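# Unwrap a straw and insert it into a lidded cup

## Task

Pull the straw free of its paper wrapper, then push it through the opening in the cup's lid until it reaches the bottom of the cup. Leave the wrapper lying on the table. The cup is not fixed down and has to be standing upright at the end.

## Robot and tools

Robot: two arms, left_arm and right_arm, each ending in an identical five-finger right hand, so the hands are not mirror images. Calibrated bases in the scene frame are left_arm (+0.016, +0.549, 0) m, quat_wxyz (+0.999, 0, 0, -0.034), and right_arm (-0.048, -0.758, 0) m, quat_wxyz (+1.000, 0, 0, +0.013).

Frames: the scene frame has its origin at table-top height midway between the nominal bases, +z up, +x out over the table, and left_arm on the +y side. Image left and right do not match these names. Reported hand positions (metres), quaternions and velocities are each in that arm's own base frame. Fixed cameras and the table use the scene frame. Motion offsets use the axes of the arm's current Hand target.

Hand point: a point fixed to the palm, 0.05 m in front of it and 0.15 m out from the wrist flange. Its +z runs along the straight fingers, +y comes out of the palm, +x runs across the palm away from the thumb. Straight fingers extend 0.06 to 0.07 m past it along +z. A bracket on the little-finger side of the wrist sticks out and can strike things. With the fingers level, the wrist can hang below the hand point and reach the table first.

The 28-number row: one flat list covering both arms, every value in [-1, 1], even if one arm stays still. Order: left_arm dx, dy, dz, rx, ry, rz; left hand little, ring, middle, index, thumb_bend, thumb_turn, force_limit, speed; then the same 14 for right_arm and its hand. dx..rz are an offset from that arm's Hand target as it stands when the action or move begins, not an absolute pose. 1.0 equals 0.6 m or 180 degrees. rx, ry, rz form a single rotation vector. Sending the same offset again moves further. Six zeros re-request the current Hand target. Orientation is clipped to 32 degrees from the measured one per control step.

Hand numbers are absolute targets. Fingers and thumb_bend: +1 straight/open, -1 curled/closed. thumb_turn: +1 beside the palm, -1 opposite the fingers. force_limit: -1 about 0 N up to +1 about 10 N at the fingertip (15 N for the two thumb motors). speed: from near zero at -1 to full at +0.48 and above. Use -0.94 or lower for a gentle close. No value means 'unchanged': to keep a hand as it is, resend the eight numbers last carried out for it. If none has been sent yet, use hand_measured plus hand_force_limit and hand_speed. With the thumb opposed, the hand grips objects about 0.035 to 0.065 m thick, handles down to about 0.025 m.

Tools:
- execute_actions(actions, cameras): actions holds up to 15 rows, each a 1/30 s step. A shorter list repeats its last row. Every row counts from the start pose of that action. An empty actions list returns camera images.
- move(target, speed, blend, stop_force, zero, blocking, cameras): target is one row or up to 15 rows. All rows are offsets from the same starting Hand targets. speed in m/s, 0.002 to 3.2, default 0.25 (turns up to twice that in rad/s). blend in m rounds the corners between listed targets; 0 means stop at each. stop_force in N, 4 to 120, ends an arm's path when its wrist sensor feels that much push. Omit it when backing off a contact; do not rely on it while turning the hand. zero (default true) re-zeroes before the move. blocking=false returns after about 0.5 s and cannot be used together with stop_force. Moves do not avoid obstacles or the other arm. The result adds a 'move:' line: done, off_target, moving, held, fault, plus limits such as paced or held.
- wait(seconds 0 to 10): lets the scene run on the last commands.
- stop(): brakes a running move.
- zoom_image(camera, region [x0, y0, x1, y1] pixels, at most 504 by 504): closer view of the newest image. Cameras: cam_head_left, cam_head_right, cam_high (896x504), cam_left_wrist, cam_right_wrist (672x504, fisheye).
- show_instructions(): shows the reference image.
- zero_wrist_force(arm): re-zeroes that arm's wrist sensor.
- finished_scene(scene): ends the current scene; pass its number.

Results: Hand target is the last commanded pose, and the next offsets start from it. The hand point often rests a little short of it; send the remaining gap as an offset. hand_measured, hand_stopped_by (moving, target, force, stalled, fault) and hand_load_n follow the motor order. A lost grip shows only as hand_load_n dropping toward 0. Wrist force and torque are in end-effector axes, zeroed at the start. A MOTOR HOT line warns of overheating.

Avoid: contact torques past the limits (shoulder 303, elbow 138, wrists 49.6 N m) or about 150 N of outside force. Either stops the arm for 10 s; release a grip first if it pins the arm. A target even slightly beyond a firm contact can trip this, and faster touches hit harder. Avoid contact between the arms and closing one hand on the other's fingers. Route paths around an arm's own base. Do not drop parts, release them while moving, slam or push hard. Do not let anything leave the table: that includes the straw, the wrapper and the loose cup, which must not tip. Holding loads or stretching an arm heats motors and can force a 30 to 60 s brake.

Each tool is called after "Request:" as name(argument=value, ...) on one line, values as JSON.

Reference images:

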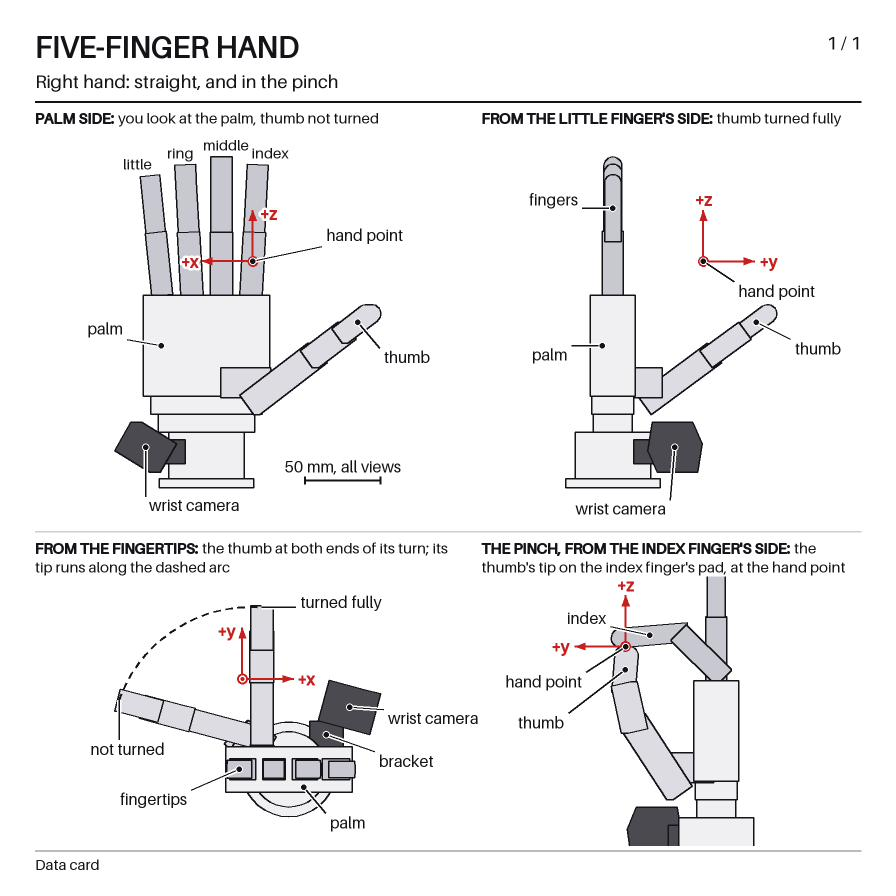

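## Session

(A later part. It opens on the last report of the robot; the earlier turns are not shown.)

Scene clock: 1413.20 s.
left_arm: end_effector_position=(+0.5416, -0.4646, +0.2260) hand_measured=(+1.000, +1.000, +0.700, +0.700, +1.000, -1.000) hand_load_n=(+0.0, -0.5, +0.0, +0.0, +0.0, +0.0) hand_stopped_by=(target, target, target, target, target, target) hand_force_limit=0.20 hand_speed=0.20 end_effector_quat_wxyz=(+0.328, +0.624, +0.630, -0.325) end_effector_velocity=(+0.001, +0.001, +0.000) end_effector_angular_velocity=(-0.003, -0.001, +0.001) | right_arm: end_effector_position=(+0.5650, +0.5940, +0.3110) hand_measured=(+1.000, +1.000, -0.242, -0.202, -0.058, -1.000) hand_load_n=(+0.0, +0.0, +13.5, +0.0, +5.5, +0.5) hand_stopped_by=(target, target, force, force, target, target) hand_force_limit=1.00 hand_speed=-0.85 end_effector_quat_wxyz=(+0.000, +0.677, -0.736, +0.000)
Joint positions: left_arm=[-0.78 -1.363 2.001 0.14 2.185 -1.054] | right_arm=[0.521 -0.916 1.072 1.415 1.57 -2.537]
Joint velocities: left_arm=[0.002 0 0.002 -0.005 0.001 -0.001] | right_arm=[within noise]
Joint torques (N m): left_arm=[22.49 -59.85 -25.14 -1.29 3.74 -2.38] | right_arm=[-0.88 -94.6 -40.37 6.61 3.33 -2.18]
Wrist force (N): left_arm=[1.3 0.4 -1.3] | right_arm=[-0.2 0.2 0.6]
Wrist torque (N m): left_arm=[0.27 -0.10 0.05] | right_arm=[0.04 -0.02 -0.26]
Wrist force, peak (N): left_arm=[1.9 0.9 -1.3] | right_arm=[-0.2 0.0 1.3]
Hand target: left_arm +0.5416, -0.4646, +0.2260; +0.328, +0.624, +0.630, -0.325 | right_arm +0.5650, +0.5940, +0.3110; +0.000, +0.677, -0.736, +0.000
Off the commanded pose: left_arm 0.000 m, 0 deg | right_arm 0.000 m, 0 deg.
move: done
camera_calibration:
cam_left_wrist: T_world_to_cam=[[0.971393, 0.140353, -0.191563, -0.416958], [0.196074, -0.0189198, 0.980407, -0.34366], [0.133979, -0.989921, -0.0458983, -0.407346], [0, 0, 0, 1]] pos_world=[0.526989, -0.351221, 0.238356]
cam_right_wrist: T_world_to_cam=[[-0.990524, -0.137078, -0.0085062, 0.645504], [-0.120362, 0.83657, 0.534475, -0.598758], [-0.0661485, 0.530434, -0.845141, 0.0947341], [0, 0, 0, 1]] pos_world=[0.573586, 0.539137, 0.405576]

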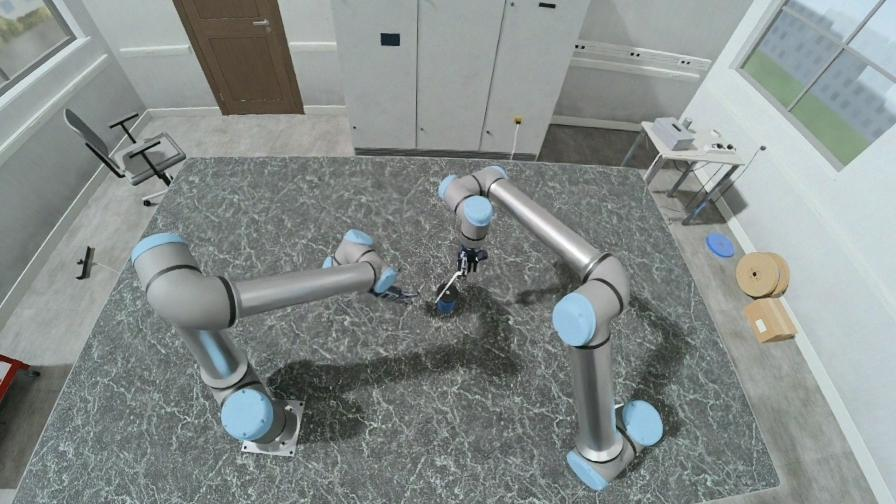

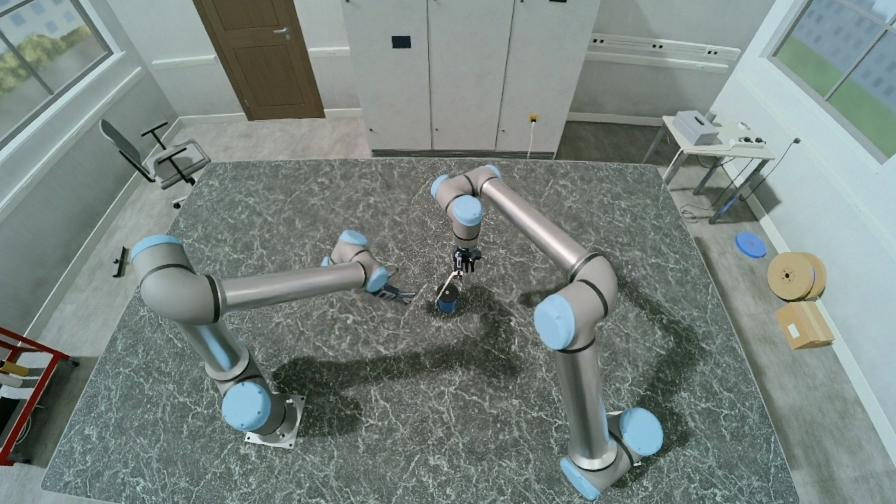

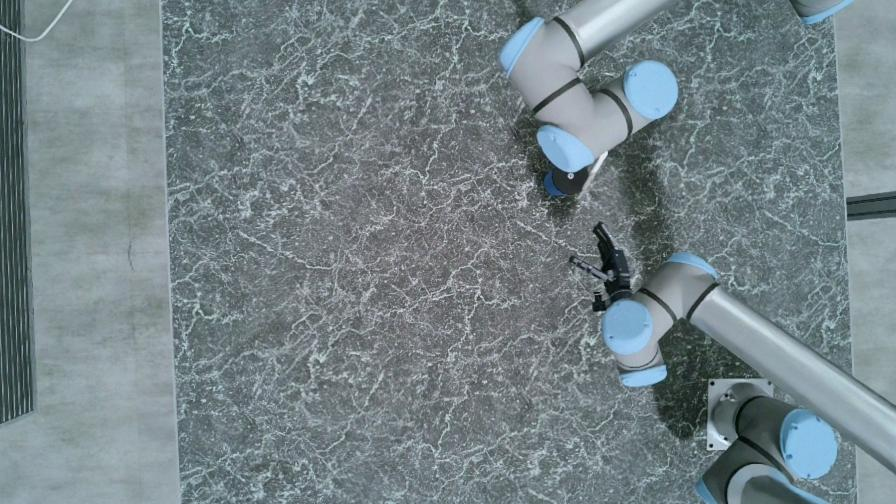

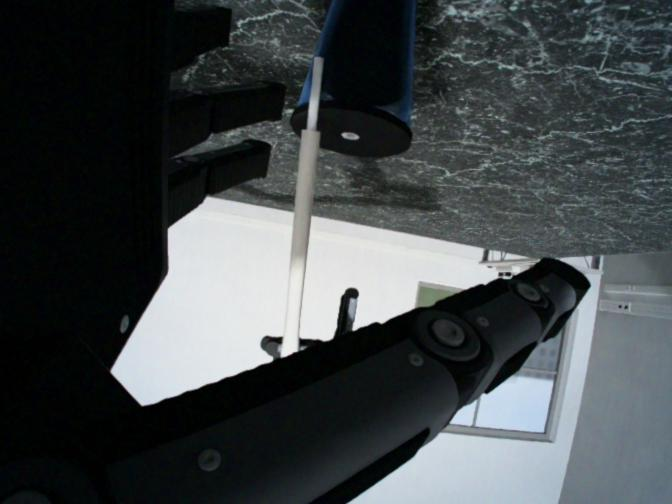

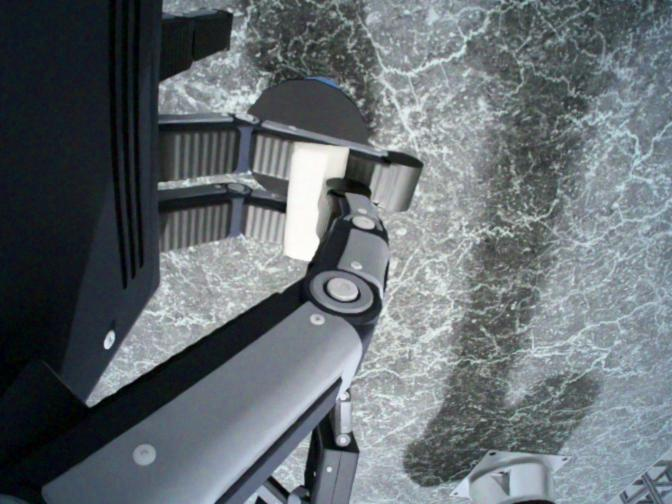

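Request:
zoom_image(camera="cam_left_wrist", region=[250, 30, 400, 180])

Request:
zoom_image(camera="cam_head_left", region=[390, 230, 500, 320])

Scaled by 3.360 from the camera's 672x504 image, which has a finer 960x720 frame.

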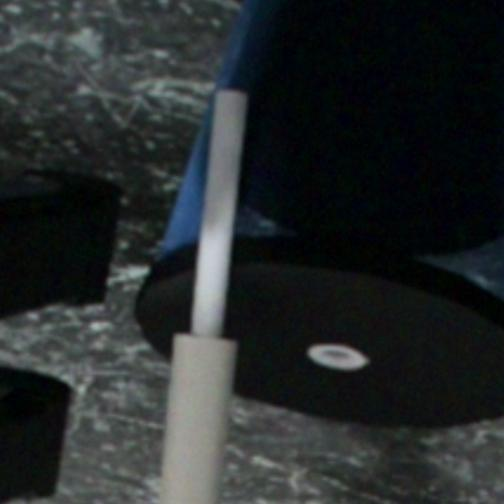

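Scaled by 4.582 from the camera's 896x504 image, which has a finer 1280x720 frame.

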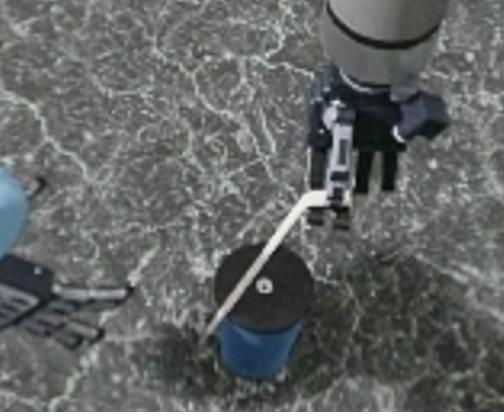

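Request:
move(target=[-0.0703,-0.0288,0.081,0,-0.1111,0,1,1,0.7,0.7,1.0,-1,0.2,0.2,0,0,-0.1333,0,0,0,1,1,-0.7,-0.7,-0.06,-1,1.0,-0.85], speed=0.12, cameras=["cam_left_wrist","cam_head_right","cam_high"])

Request:
zoom_image(camera="cam_left_wrist", region=[220, 30, 470, 280])

Request:
zoom_image(camera="cam_head_right", region=[390, 210, 500, 320])

Scene clock: 1490.93 s.
left_arm: end_effector_position=(+0.5250, -0.5287, +0.2327) hand_measured=(+1.000, +1.000, +0.700, +0.700, +1.000, -1.000) hand_load_n=(+0.0, +0.0, +0.0, +0.0, +0.0, -0.5) hand_stopped_by=(target, target, target, target, target, target) hand_force_limit=0.20 hand_speed=0.20 end_effector_quat_wxyz=(+0.433, +0.558, +0.564, -0.428) | right_arm: end_effector_position=(+0.5651, +0.5939, +0.3910) hand_measured=(+1.000, +1.000, -0.242, -0.202, -0.058, -1.000) hand_load_n=(+0.0, +0.0, +13.5, +0.5, +5.5, +0.5) hand_stopped_by=(target, target, force, force, target, target) hand_force_limit=1.00 hand_speed=-0.85 end_effector_quat_wxyz=(+0.000, +0.677, -0.736, +0.000)
Joint positions: left_arm=[-0.852 -1.359 2.121 -0.422 2.251 -1.352] | right_arm=[0.521 -0.93 0.954 1.547 1.57 -2.537]
Joint torques (N m): left_arm=[-18.45 -33.54 -24.8 -3.34 -2.49 -1.65] | right_arm=[-5.93 -82.57 -40.93 6.4 0.09 -2.93]
Wrist force (N): left_arm=[0.9 0.2 -2.1] | right_arm=[-0.4 -0.4 0.6]
Wrist torque (N m): left_arm=[0.29 0.10 0.07] | right_arm=[-0.06 0.04 -0.26]
Wrist force, peak (N): left_arm=[1.9 0.7 -1.9] | right_arm=[-0.1 0.2 1.2]
Hand target: left_arm +0.5250, -0.5288, +0.2327; +0.433, +0.558, +0.564, -0.428 | right_arm +0.5651, +0.5939, +0.3910; +0.000, +0.677, -0.736, +0.000
Off the commanded pose: left_arm 0.000 m, 0 deg | right_arm 0.000 m, 0 deg.
move: done
camera_calibration:
cam_left_wrist: T_world_to_cam=[[0.972176, 0.0667778, -0.224531, -0.422223], [0.192601, 0.317718, 0.928418, -0.156313], [0.133335, -0.945831, 0.296016, -0.524308], [0, 0, 0, 1]] pos_world=[0.51049, -0.418048, 0.205526]
Images, in order (width x height): cam_head_right 896x504, cam_high 896x504, cam_left_wrist 672x504.

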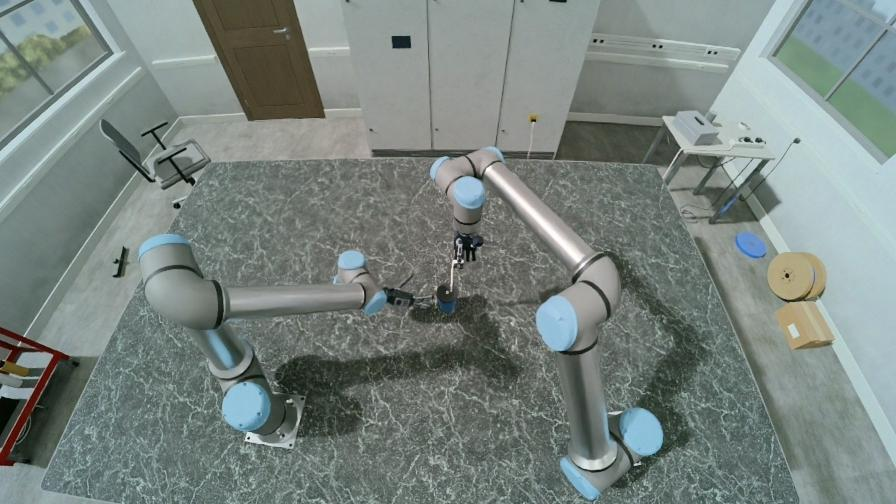

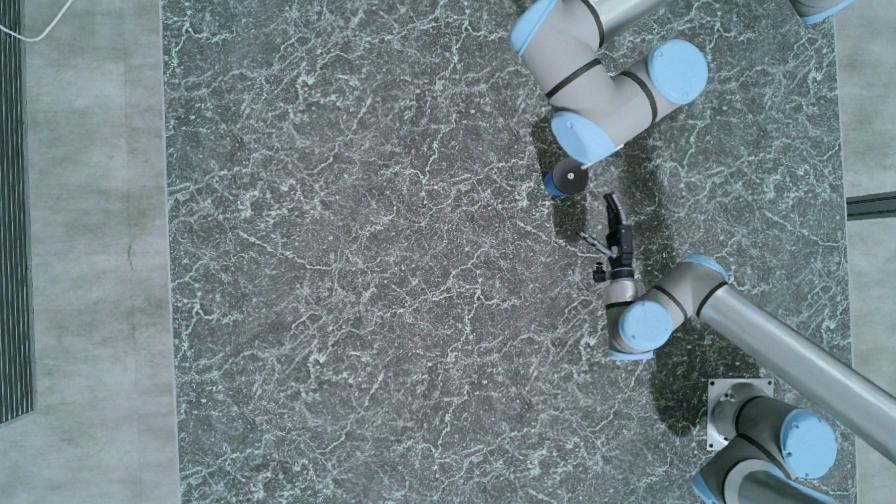

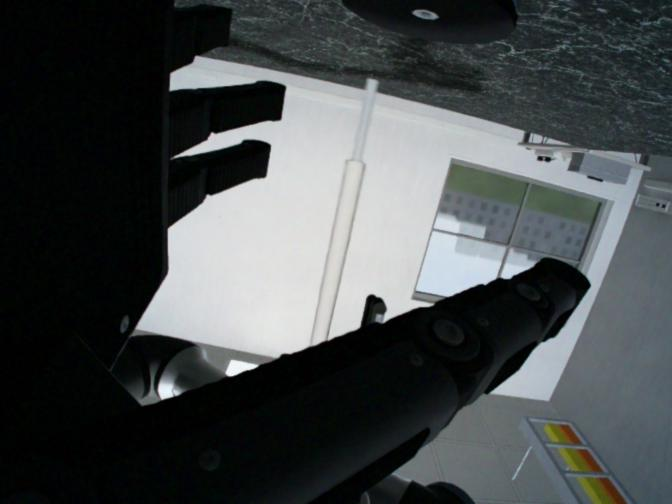

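Scaled by 2.016 from the camera's 672x504 image, which has a finer 960x720 frame.

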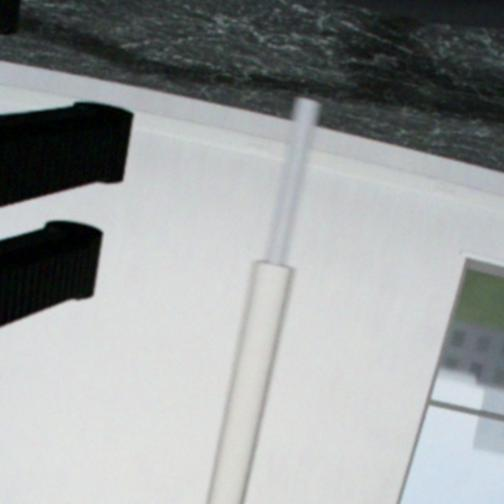

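Scaled by 4.582 from the camera's 896x504 image, which has a finer 1280x720 frame.

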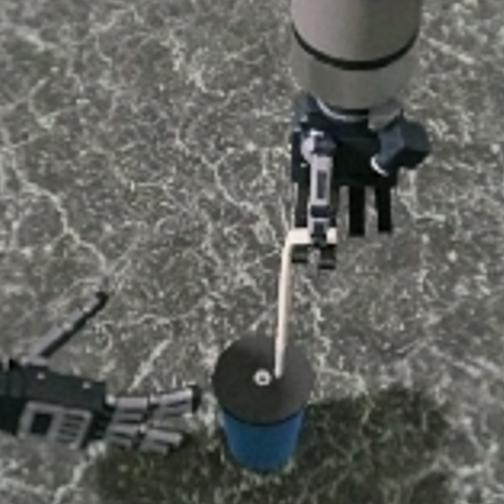

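Request:
move(target=[0.0047,0.0178,0.1488,0,0,0,1,1,0.7,0.7,1.0,-1,0.2,0.2,0,0,0,0,0,0,1,1,-0.7,-0.7,-0.06,-1,1.0,-0.85], speed=0.1, cameras=["cam_left_wrist","cam_head_right","cam_head_left"])

Request:
zoom_image(camera="cam_left_wrist", region=[220, 30, 570, 380])

Request:
zoom_image(camera="cam_head_right", region=[390, 210, 500, 320])

Scene clock: 1555.47 s.
left_arm: end_effector_position=(+0.5365, -0.6139, +0.2069) hand_measured=(+1.000, +1.000, +0.700, +0.700, +1.000, -1.000) hand_load_n=(+0.0, +0.0, +0.0, +0.0, +0.0, +0.0) hand_stopped_by=(target, target, target, target, target, target) hand_force_limit=0.20 hand_speed=0.20 end_effector_quat_wxyz=(+0.433, +0.558, +0.564, -0.428) | right_arm: end_effector_position=(+0.5651, +0.5939, +0.3910) hand_measured=(+1.000, +1.000, -0.242, -0.202, -0.058, -1.000) hand_load_n=(+0.0, +0.0, +13.5, +0.5, +5.5, +0.5) hand_stopped_by=(target, target, force, force, target, target) hand_force_limit=1.00 hand_speed=-0.85 end_effector_quat_wxyz=(+0.000, +0.677, -0.736, +0.000)
Joint positions: left_arm=[-0.935 -1.25 2.031 -0.461 2.172 -1.386] | right_arm=[0.521 -0.93 0.954 1.547 1.57 -2.537]
Joint torques (N m): left_arm=[-17.82 -43.1 -38.34 -3.35 -2.48 -1.85] | right_arm=[-9.53 -77.95 -41.36 6.61 3.12 -0.84]
Wrist force (N): left_arm=[1.1 1.2 -2.0] | right_arm=[-0.1 -0.1 0.4]
Wrist torque (N m): left_arm=[0.47 -0.01 0.12] | right_arm=[0.01 0.00 -0.23]
Wrist force, peak (N): left_arm=[1.6 0.4 -2.9] | right_arm=[-0.6 -0.2 0.6]
Hand target: left_arm +0.5366, -0.6142, +0.2069; +0.433, +0.558, +0.564, -0.428 | right_arm +0.5651, +0.5939, +0.3910; +0.000, +0.677, -0.736, +0.000
Off the commanded pose: left_arm 0.000 m, 0 deg | right_arm 0.000 m, 0 deg.
move: done
camera_calibration:
cam_left_wrist: T_world_to_cam=[[0.972178, 0.0667542, -0.224532, -0.433519], [0.192596, 0.317807, 0.928389, -0.107453], [0.133332, -0.945803, 0.296108, -0.59879], [0, 0, 0, 1]] pos_world=[0.52199, -0.503248, 0.179726]
Images, in order (width x height): cam_head_left 896x504, cam_head_right 896x504, cam_left_wrist 672x504.

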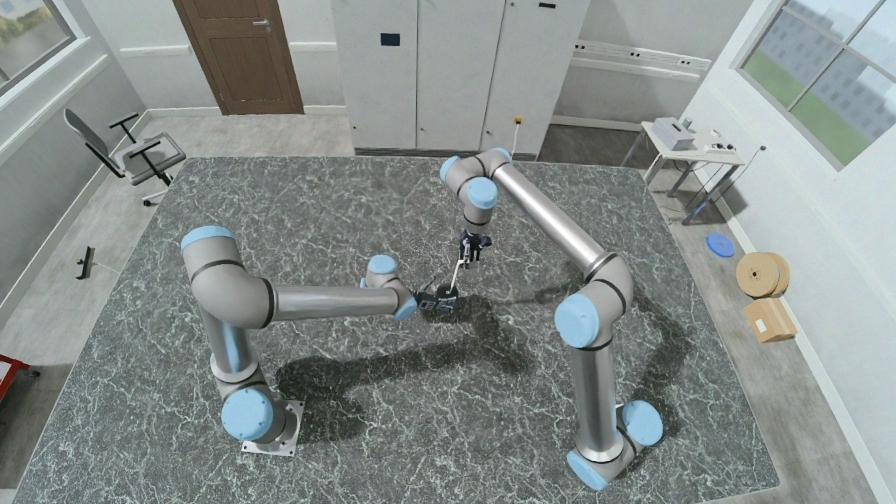

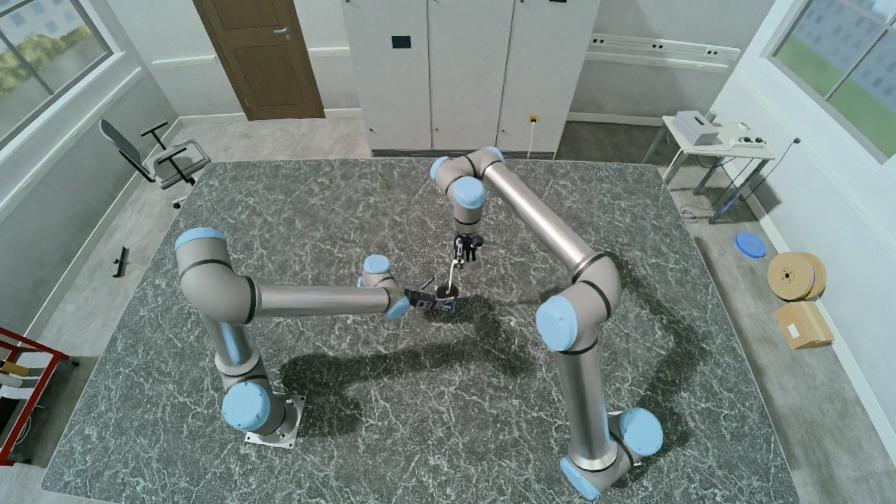

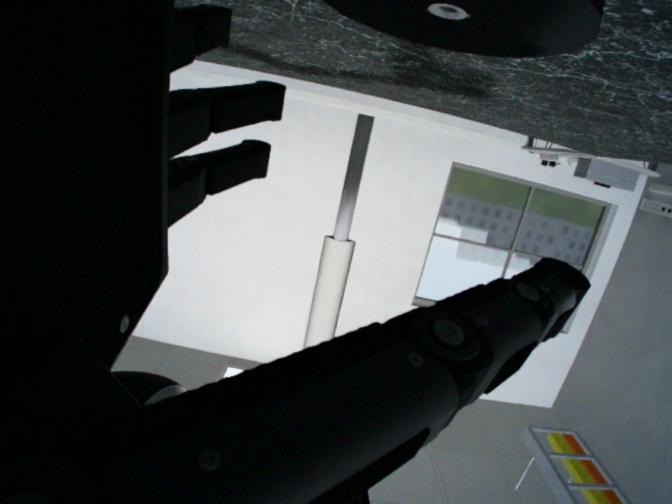

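Scaled by 1.440 from the camera's 672x504 image, which has a finer 960x720 frame.

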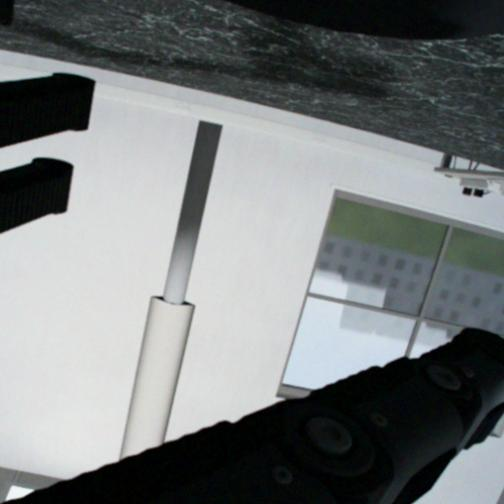

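Scaled by 4.582 from the camera's 896x504 image, which has a finer 1280x720 frame.

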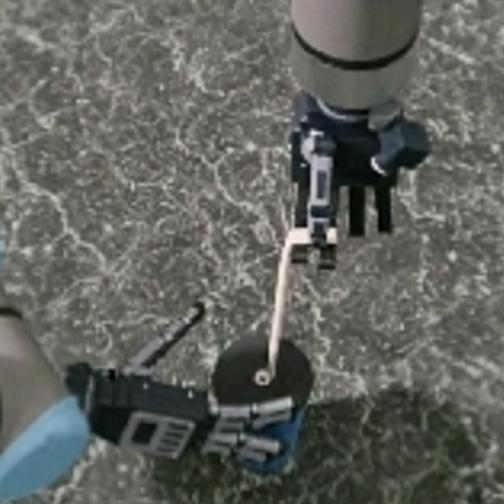

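Request:
move(target=[[-0.004,0.0078,0.0563,0,-0.0833,0,1,1,0.7,0.7,1.0,-1,0.2,0.2,0,0,0,0,0,0,1,1,-0.7,-0.7,-0.06,-1,1.0,-0.85],[-0.004,0.0078,0.0563,0,-0.0833,0,1,1,0.15,0.15,-0.05,-1,0.2,-0.2,0,0,0,0,0,0,1,1,-0.7,-0.7,-0.06,-1,1.0,-0.85]], speed=0.08, cameras=["cam_left_wrist"])

Request:
zoom_image(camera="cam_left_wrist", region=[220, 100, 470, 350])

Scene clock: 1599.80 s.
left_arm: end_effector_position=(+0.5416, -0.6474, +0.2004) hand_measured=(+1.000, +1.000, +0.150, +0.150, -0.050, -1.000) hand_load_n=(+0.0, +0.0, +0.0, +0.0, +0.0, +0.0) hand_stopped_by=(target, target, target, target, target, target) hand_force_limit=0.20 hand_speed=-0.20 end_effector_quat_wxyz=(+0.503, +0.498, +0.503, -0.497) | right_arm: end_effector_position=(+0.5651, +0.5939, +0.3910) hand_measured=(+1.000, +1.000, -0.242, -0.202, -0.058, -1.000) hand_load_n=(+0.0, +0.0, +13.5, +0.5, +5.5, +0.5) hand_stopped_by=(target, target, force, force, target, target) hand_force_limit=1.00 hand_speed=-0.85 end_effector_quat_wxyz=(+0.000, +0.677, -0.736, +0.000)
Joint positions: left_arm=[-0.961 -1.168 2.088 -0.92 2.171 -1.57] | right_arm=[0.521 -0.93 0.954 1.547 1.57 -2.537]
Joint torques (N m): left_arm=[-17.74 -46.44 -23.54 -4.62 0.59 -1.74] | right_arm=[-7.97 -77.52 -40.74 6.41 3.12 -0.16]
Wrist force (N): left_arm=[1.5 0.4 -2.7] | right_arm=[-0.3 0.0 0.5]
Wrist torque (N m): left_arm=[0.41 -0.07 0.05] | right_arm=[0.00 0.02 -0.25]
Wrist force, peak (N): left_arm=[2.0 0.7 -2.7] | right_arm=[-0.6 0.2 0.7]
Hand target: left_arm +0.5416, -0.6474, +0.2004; +0.503, +0.498, +0.503, -0.497 | right_arm +0.5651, +0.5939, +0.3910; +0.000, +0.677, -0.736, +0.000
Off the commanded pose: left_arm 0.000 m, 0 deg | right_arm 0.000 m, 0 deg.
move: done
camera_calibration:
cam_left_wrist: T_world_to_cam=[[0.972783, 0.00667629, -0.231622, -0.475502], [0.19031, 0.547241, 0.815052, 0.0807199], [0.132194, -0.836949, 0.531076, -0.605112], [0, 0, 0, 1]] pos_world=[0.527191, -0.547446, 0.145433]
Images, in order (width x height): cam_left_wrist 672x504.

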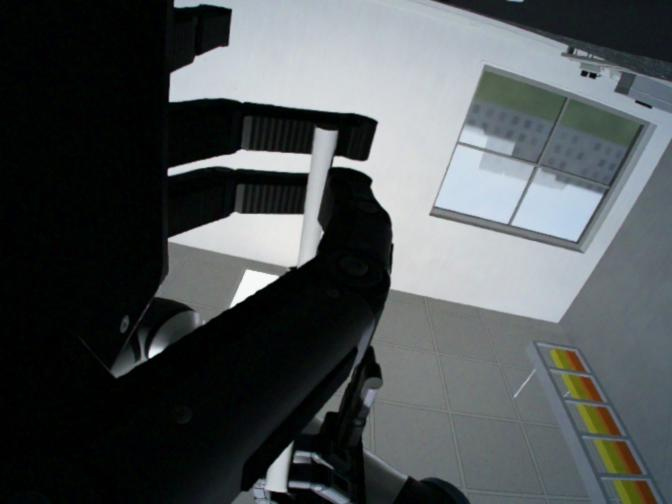

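Scaled by 2.016 from the camera's 672x504 image, which has a finer 960x720 frame.

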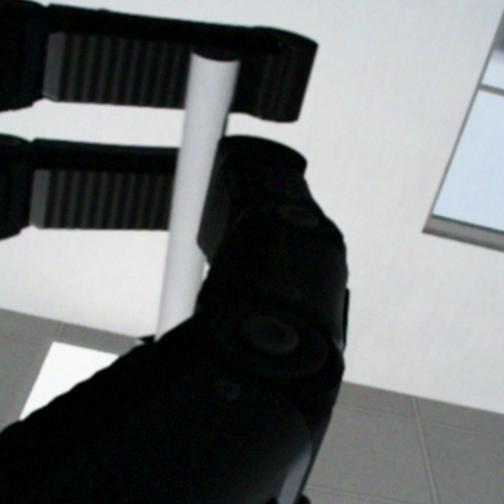

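Request:
move(target=[[0,-0.004,0,0,0,0,1,1,0.15,0.15,-0.17,-1,0.2,-0.6,0,0,0,0,0,0,1,1,-0.7,-0.7,-0.06,-1,1.0,-0.85],[0,-0.004,0,0,0,0,1,1,-0.7,-0.7,-0.17,-1,0.5,-0.88,0,0,0,0,0,0,1,1,-0.7,-0.7,-0.06,-1,1.0,-0.85]], speed=0.05, cameras=["cam_left_wrist"])

Request:
zoom_image(camera="cam_left_wrist", region=[220, 100, 470, 350])

Scene clock: 1613.73 s.
left_arm: end_effector_position=(+0.5392, -0.6474, +0.2004) hand_measured=(+1.000, +1.000, -0.114, -0.104, -0.168, -1.000) hand_load_n=(+0.0, +0.0, +7.5, +7.5, +3.5, +0.0) hand_stopped_by=(target, target, force, force, target, target) hand_force_limit=0.50 hand_speed=-0.88 end_effector_quat_wxyz=(+0.503, +0.498, +0.503, -0.497) | right_arm: end_effector_position=(+0.5651, +0.5939, +0.3910) hand_measured=(+1.000, +1.000, -0.242, -0.202, -0.058, -1.000) hand_load_n=(+0.0, +0.0, +13.5, +0.5, +5.5, +0.5) hand_stopped_by=(target, target, force, force, target, target) hand_force_limit=1.00 hand_speed=-0.85 end_effector_quat_wxyz=(+0.000, +0.677, -0.736, +0.000)
Joint positions: left_arm=[-0.964 -1.17 2.092 -0.922 2.167 -1.57] | right_arm=[0.521 -0.93 0.954 1.547 1.57 -2.537]
Joint torques (N m): left_arm=[-16.6 -68.67 -21.53 -4.62 -2.82 -1.87] | right_arm=[-7.81 -76.24 -40.68 6.46 3.3 0.71]
Wrist force (N): left_arm=[1.0 0.5 -1.7] | right_arm=[-0.9 0.3 0.2]
Wrist torque (N m): left_arm=[0.40 0.00 0.06] | right_arm=[0.05 0.05 -0.25]
Wrist force, peak (N): left_arm=[1.7 0.6 -2.9] | right_arm=[-0.9 -0.1 1.1]
Hand target: left_arm +0.5392, -0.6474, +0.2004; +0.503, +0.498, +0.503, -0.497 | right_arm +0.5651, +0.5939, +0.3910; +0.000, +0.677, -0.736, +0.000
Off the commanded pose: left_arm 0.000 m, 0 deg | right_arm 0.000 m, 0 deg.
move: done
camera_calibration:
cam_left_wrist: T_world_to_cam=[[0.972796, 0.00659416, -0.231571, -0.473226], [0.190314, 0.547225, 0.815062, 0.0812191], [0.132096, -0.83696, 0.531083, -0.604834], [0, 0, 0, 1]] pos_world=[0.524791, -0.547546, 0.145433]
Images, in order (width x height): cam_left_wrist 672x504.

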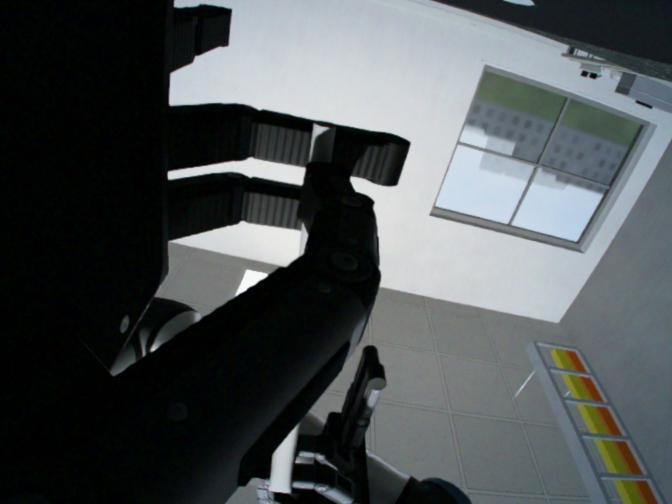

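Scaled by 2.016 from the camera's 672x504 image, which has a finer 960x720 frame.

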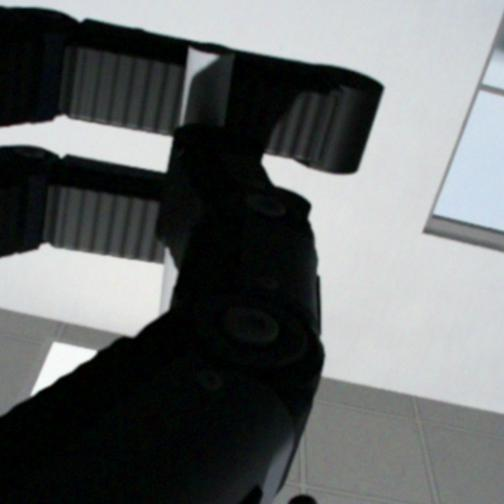

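Request:
move(target=[0,0,0,0,0,0,1,1,-0.7,-0.7,-0.17,-1,0.5,-0.88,0,0,-0.35,0,0,0,1,1,-0.7,-0.7,-0.06,-1,1.0,-0.85], speed=0.04, cameras=["all"])

Request:
zoom_image(camera="cam_left_wrist", region=[220, 100, 470, 350])

Request:
zoom_image(camera="cam_head_right", region=[390, 180, 520, 320])

Scene clock: 1633.47 s.
left_arm: end_effector_position=(+0.5392, -0.6474, +0.2004) hand_measured=(+1.000, +1.000, -0.114, -0.104, -0.168, -1.000) hand_load_n=(+0.0, +0.0, +8.0, +5.0, +4.0, -0.5) hand_stopped_by=(target, target, force, force, target, target) hand_force_limit=0.50 hand_speed=-0.88 end_effector_quat_wxyz=(+0.503, +0.498, +0.503, -0.497) | right_arm: end_effector_position=(+0.5652, +0.5938, +0.6010) hand_measured=(+1.000, +1.000, -0.242, -0.202, -0.058, -1.000) hand_load_n=(+0.0, +0.0, +13.0, +0.0, +5.5, +0.5) hand_stopped_by=(target, target, force, force, target, target) hand_force_limit=1.00 hand_speed=-0.85 end_effector_quat_wxyz=(+0.000, +0.677, -0.736, +0.000)
Joint positions: left_arm=[-0.964 -1.17 2.092 -0.922 2.167 -1.57] | right_arm=[0.521 -0.818 0.384 2.005 1.57 -2.537]
Joint torques (N m): left_arm=[-7.42 -62.6 -25.01 -2.99 -2.75 -1.85] | right_arm=[4.11 -79.22 -37.14 6.7 3.66 -3.08]
Wrist force (N): left_arm=[2.0 0.4 -2.8] | right_arm=[-0.2 0.2 -0.2]
Wrist torque (N m): left_arm=[0.41 -0.10 0.07] | right_arm=[0.06 -0.01 -0.23]
Wrist force, peak (N): left_arm=[2.0 0.4 -2.8] | right_arm=[-0.9 -0.2 2.6]
Hand target: left_arm +0.5392, -0.6474, +0.2004; +0.503, +0.498, +0.503, -0.497 | right_arm +0.5652, +0.5938, +0.6010; +0.000, +0.677, -0.736, +0.000
Off the commanded pose: left_arm 0.000 m, 0 deg | right_arm 0.000 m, 0 deg.
move: done
camera_calibration:
cam_left_wrist: T_world_to_cam=[[0.972796, 0.00659416, -0.231571, -0.473226], [0.190314, 0.547225, 0.815062, 0.0812191], [0.132096, -0.83696, 0.531083, -0.604834], [0, 0, 0, 1]] pos_world=[0.524791, -0.547546, 0.145433]
cam_right_wrist: T_world_to_cam=[[-0.990535, -0.136998, -0.00847306, 0.648081], [-0.120268, 0.836509, 0.534592, -0.753614], [-0.0661501, 0.530551, -0.845068, 0.339747], [0, 0, 0, 1]] pos_world=[0.573786, 0.538937, 0.695476]

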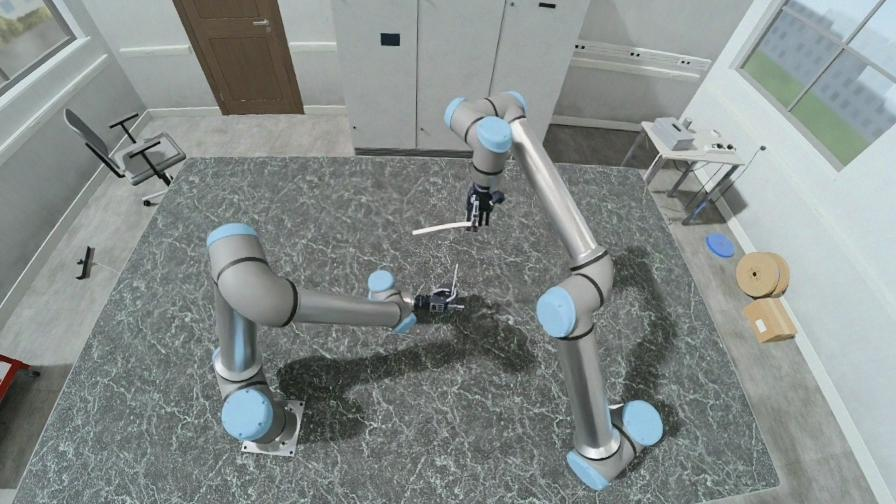

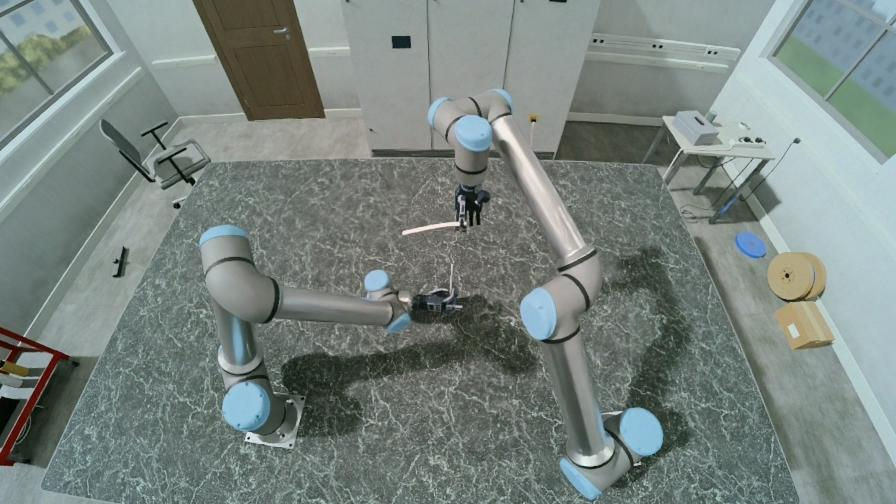

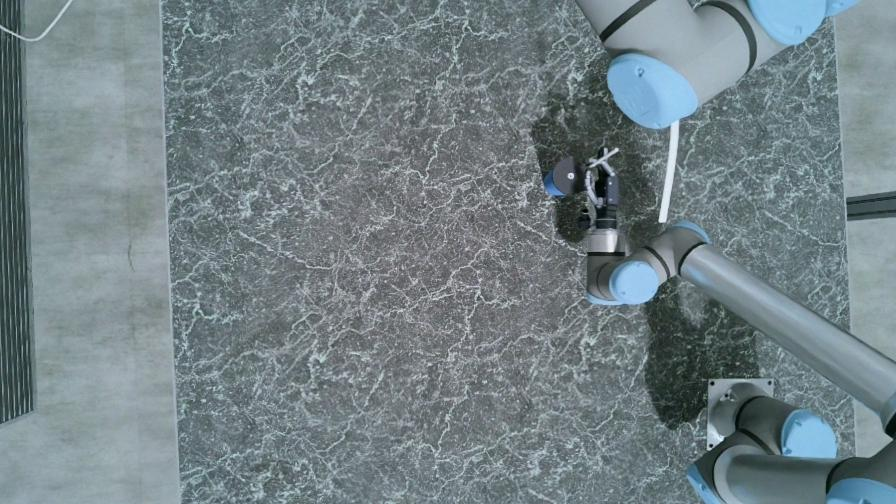

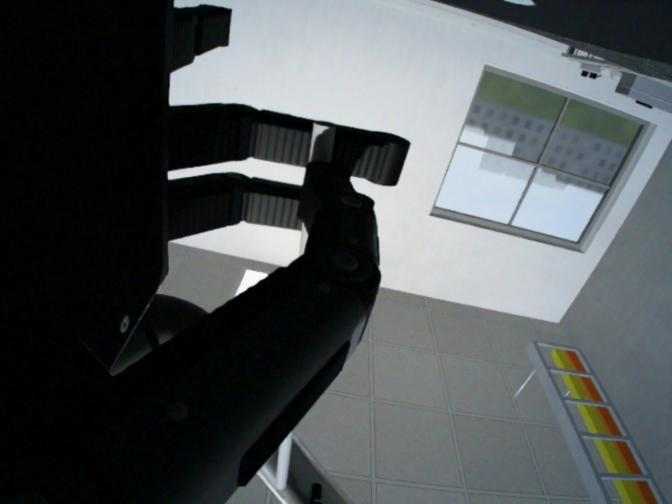

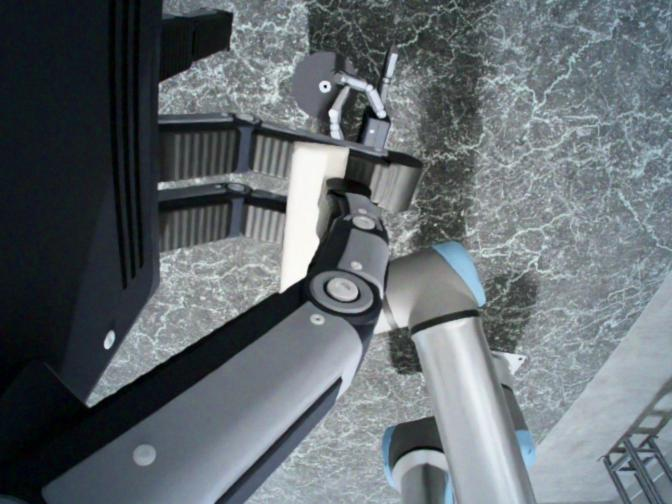

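Scaled by 2.016 from the camera's 672x504 image, which has a finer 960x720 frame.

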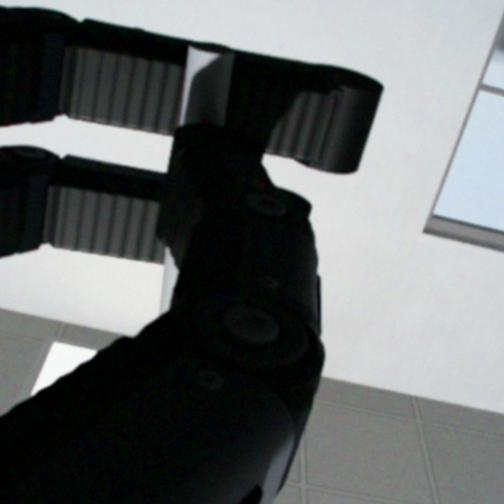

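Scaled by 3.600 from the camera's 896x504 image, which has a finer 1280x720 frame.

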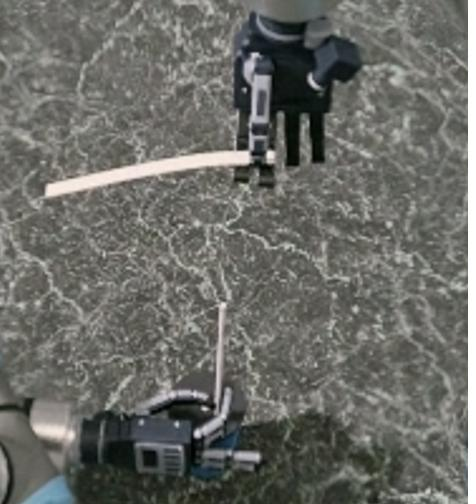

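Request:
move(target=[[-0.2667,0.002,-0.2123,0,0,-0.5,1,1,-0.7,-0.7,-0.17,-1,0.5,-0.88,0.6633,0.0532,0.5,0,0,0,-0.6,-0.6,-0.7,-0.7,-0.06,-1,1.0,-0.4],[-0.241,0.0363,-0.0123,0,0,-1.0,1,1,-0.7,-0.7,-0.17,-1,0.5,-0.88,0.6633,0.0532,0.88,0,0,0,-0.6,-0.6,-0.7,-0.7,-0.06,-1,1.0,-0.4]], speed=0.3, cameras=["all"])

Request:
zoom_image(camera="cam_head_right", region=[390, 210, 520, 340])

Request:
zoom_image(camera="cam_head_left", region=[390, 210, 520, 340])

Request:
zoom_image(camera="cam_high", region=[520, 100, 680, 260])

Scene clock: 1749.03 s.
left_arm: end_effector_position=(+0.5609, -0.6398, +0.3451) hand_measured=(+1.000, +1.000, -0.114, -0.104, -0.168, -1.000) hand_load_n=(+0.0, +0.0, +8.5, +5.0, +4.5, -0.5) hand_stopped_by=(target, target, force, force, target, target) hand_force_limit=0.50 hand_speed=-0.88 end_effector_quat_wxyz=(+0.497, +0.502, -0.498, +0.503) | right_arm: end_effector_position=(+0.4997, +0.2002, +0.0728) hand_measured=(-0.600, -0.600, -0.242, -0.202, -0.058, -1.000) hand_load_n=(+0.0, +0.0, +13.5, +0.0, +5.5, +0.5) hand_stopped_by=(target, target, force, force, target, target) hand_force_limit=1.00 hand_speed=-0.40 end_effector_quat_wxyz=(+0.000, +0.677, -0.736, +0.000)
Joint positions: left_arm=[-0.785 -1.248 1.732 -0.484 2.346 -4.711] | right_arm=[-0.018 -1.131 1.894 0.808 1.57 -3.075]
Joint torques (N m): left_arm=[-18.82 -50.54 -36.22 -3.91 -2.87 -1.86] | right_arm=[6.25 -50.26 -17.59 2.68 -1.72 2.65]
Wrist force (N): left_arm=[-1.3 0.8 -2.2] | right_arm=[-0.2 -0.4 -0.1]
Wrist torque (N m): left_arm=[0.39 0.42 -0.05] | right_arm=[0.04 0.08 0.00]
Wrist force, peak (N): left_arm=[-2.0 1.5 -2.4] | right_arm=[-1.2 -0.1 -0.7]
Hand target: left_arm +0.5608, -0.6398, +0.3450; +0.497, +0.503, -0.498, +0.503 | right_arm +0.4997, +0.2002, +0.0728; +0.000, +0.677, -0.736, +0.000
Off the commanded pose: left_arm 0.000 m, 0 deg | right_arm 0.000 m, 0 deg.
move: done
camera_calibration:
cam_left_wrist: T_world_to_cam=[[-0.972794, -0.0134614, 0.231281, 0.457822], [-0.20126, 0.543563, -0.814883, 0.734735], [-0.114746, -0.839261, -0.531484, -0.174551], [0, 0, 0, 1]] pos_world=[0.57321, -0.539706, 0.400066]
cam_right_wrist: T_world_to_cam=[[-0.990524, -0.137078, -0.0085062, 0.524829], [-0.120362, 0.83657, 0.534475, -0.149948], [-0.0661485, 0.530434, -0.845141, 0.0979338], [0, 0, 0, 1]] pos_world=[0.508286, 0.145437, 0.167376]

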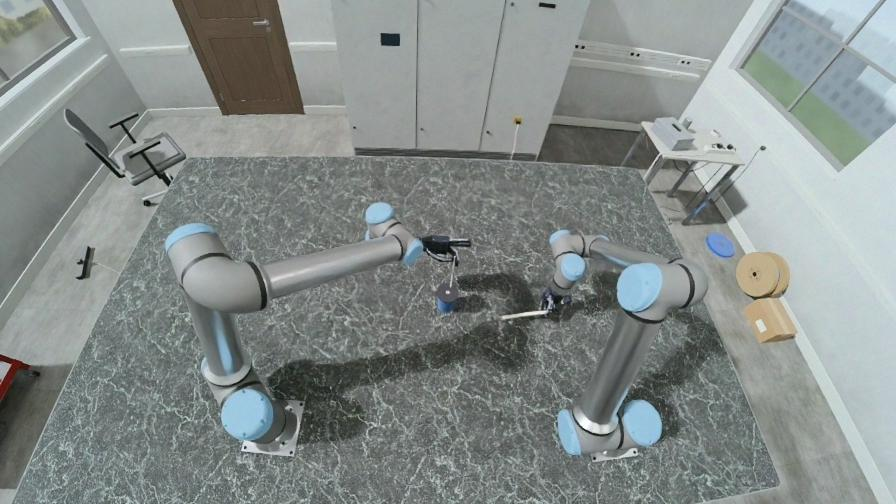

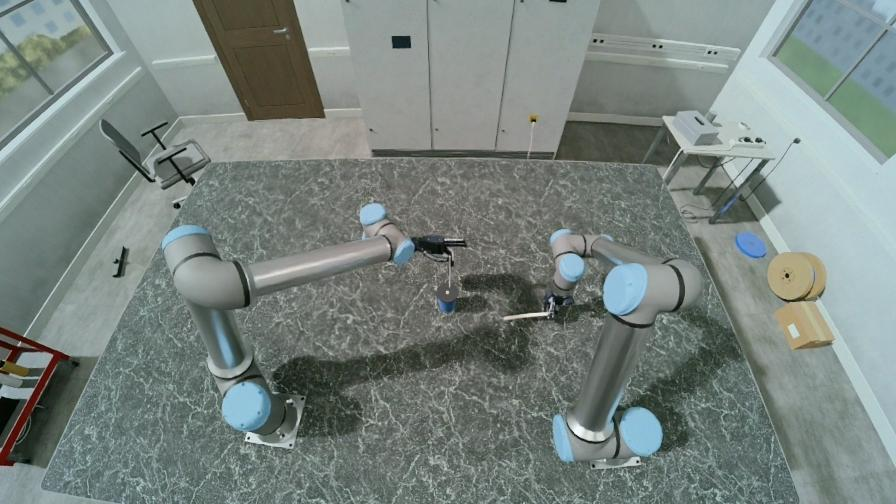

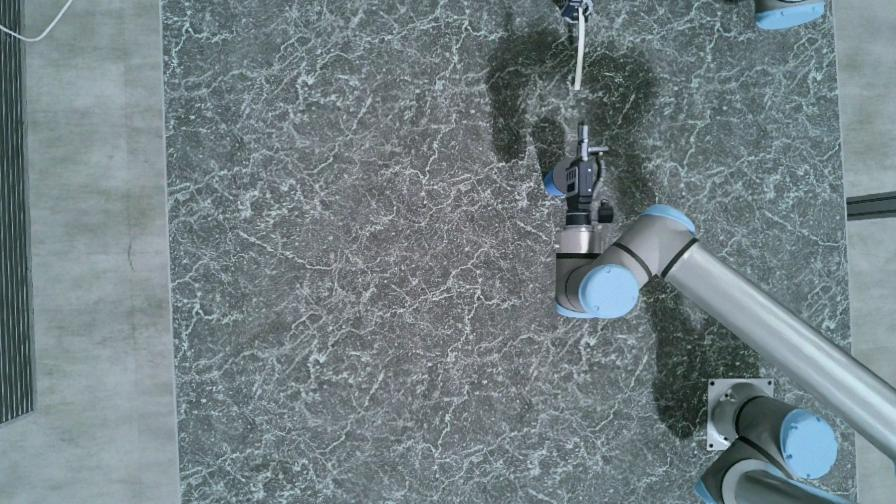

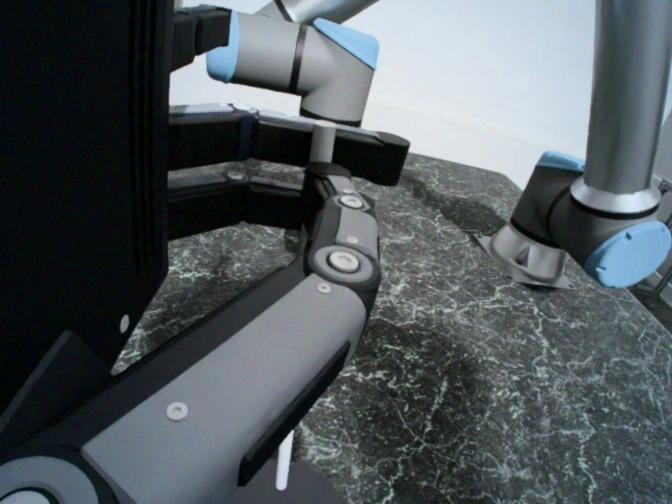

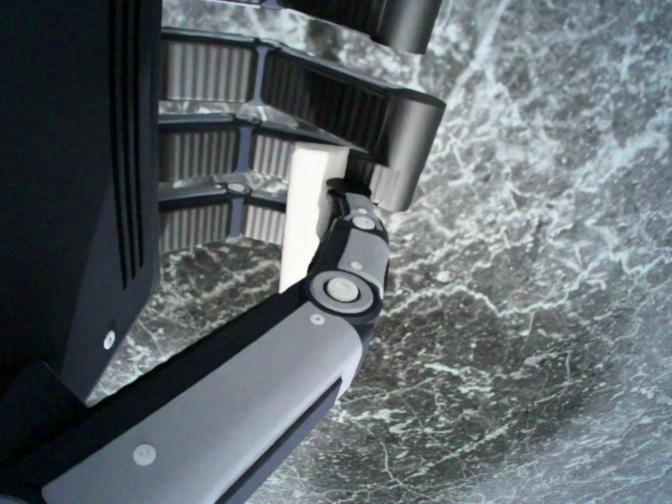

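Scaled by 3.877 from the camera's 896x504 image, which has a finer 1280x720 frame.

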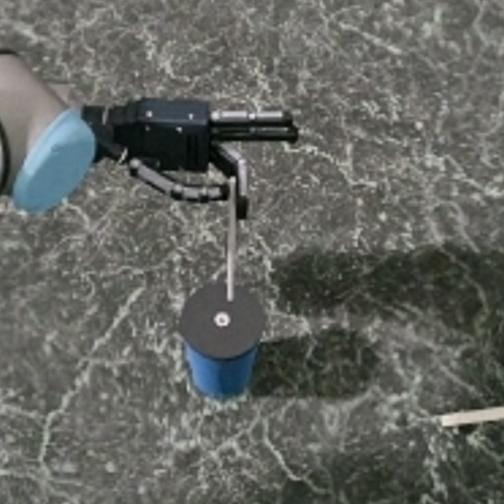

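Scaled by 3.877 from the camera's 896x504 image, which has a finer 1280x720 frame.

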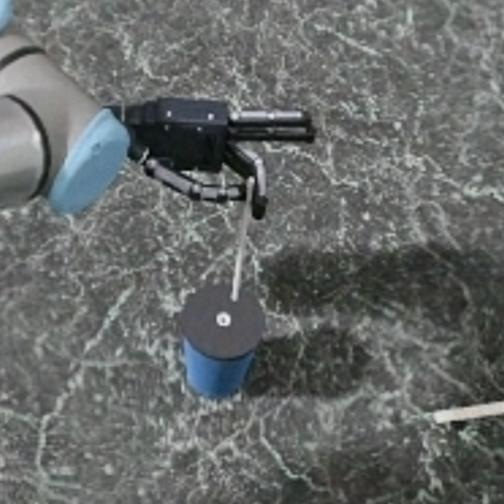

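Scaled by 3.150 from the camera's 896x504 image, which has a finer 1280x720 frame.

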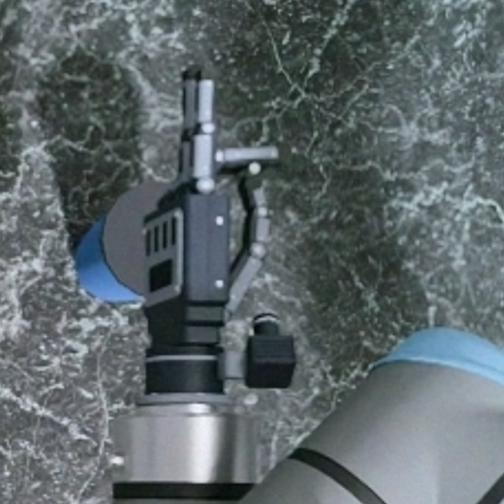

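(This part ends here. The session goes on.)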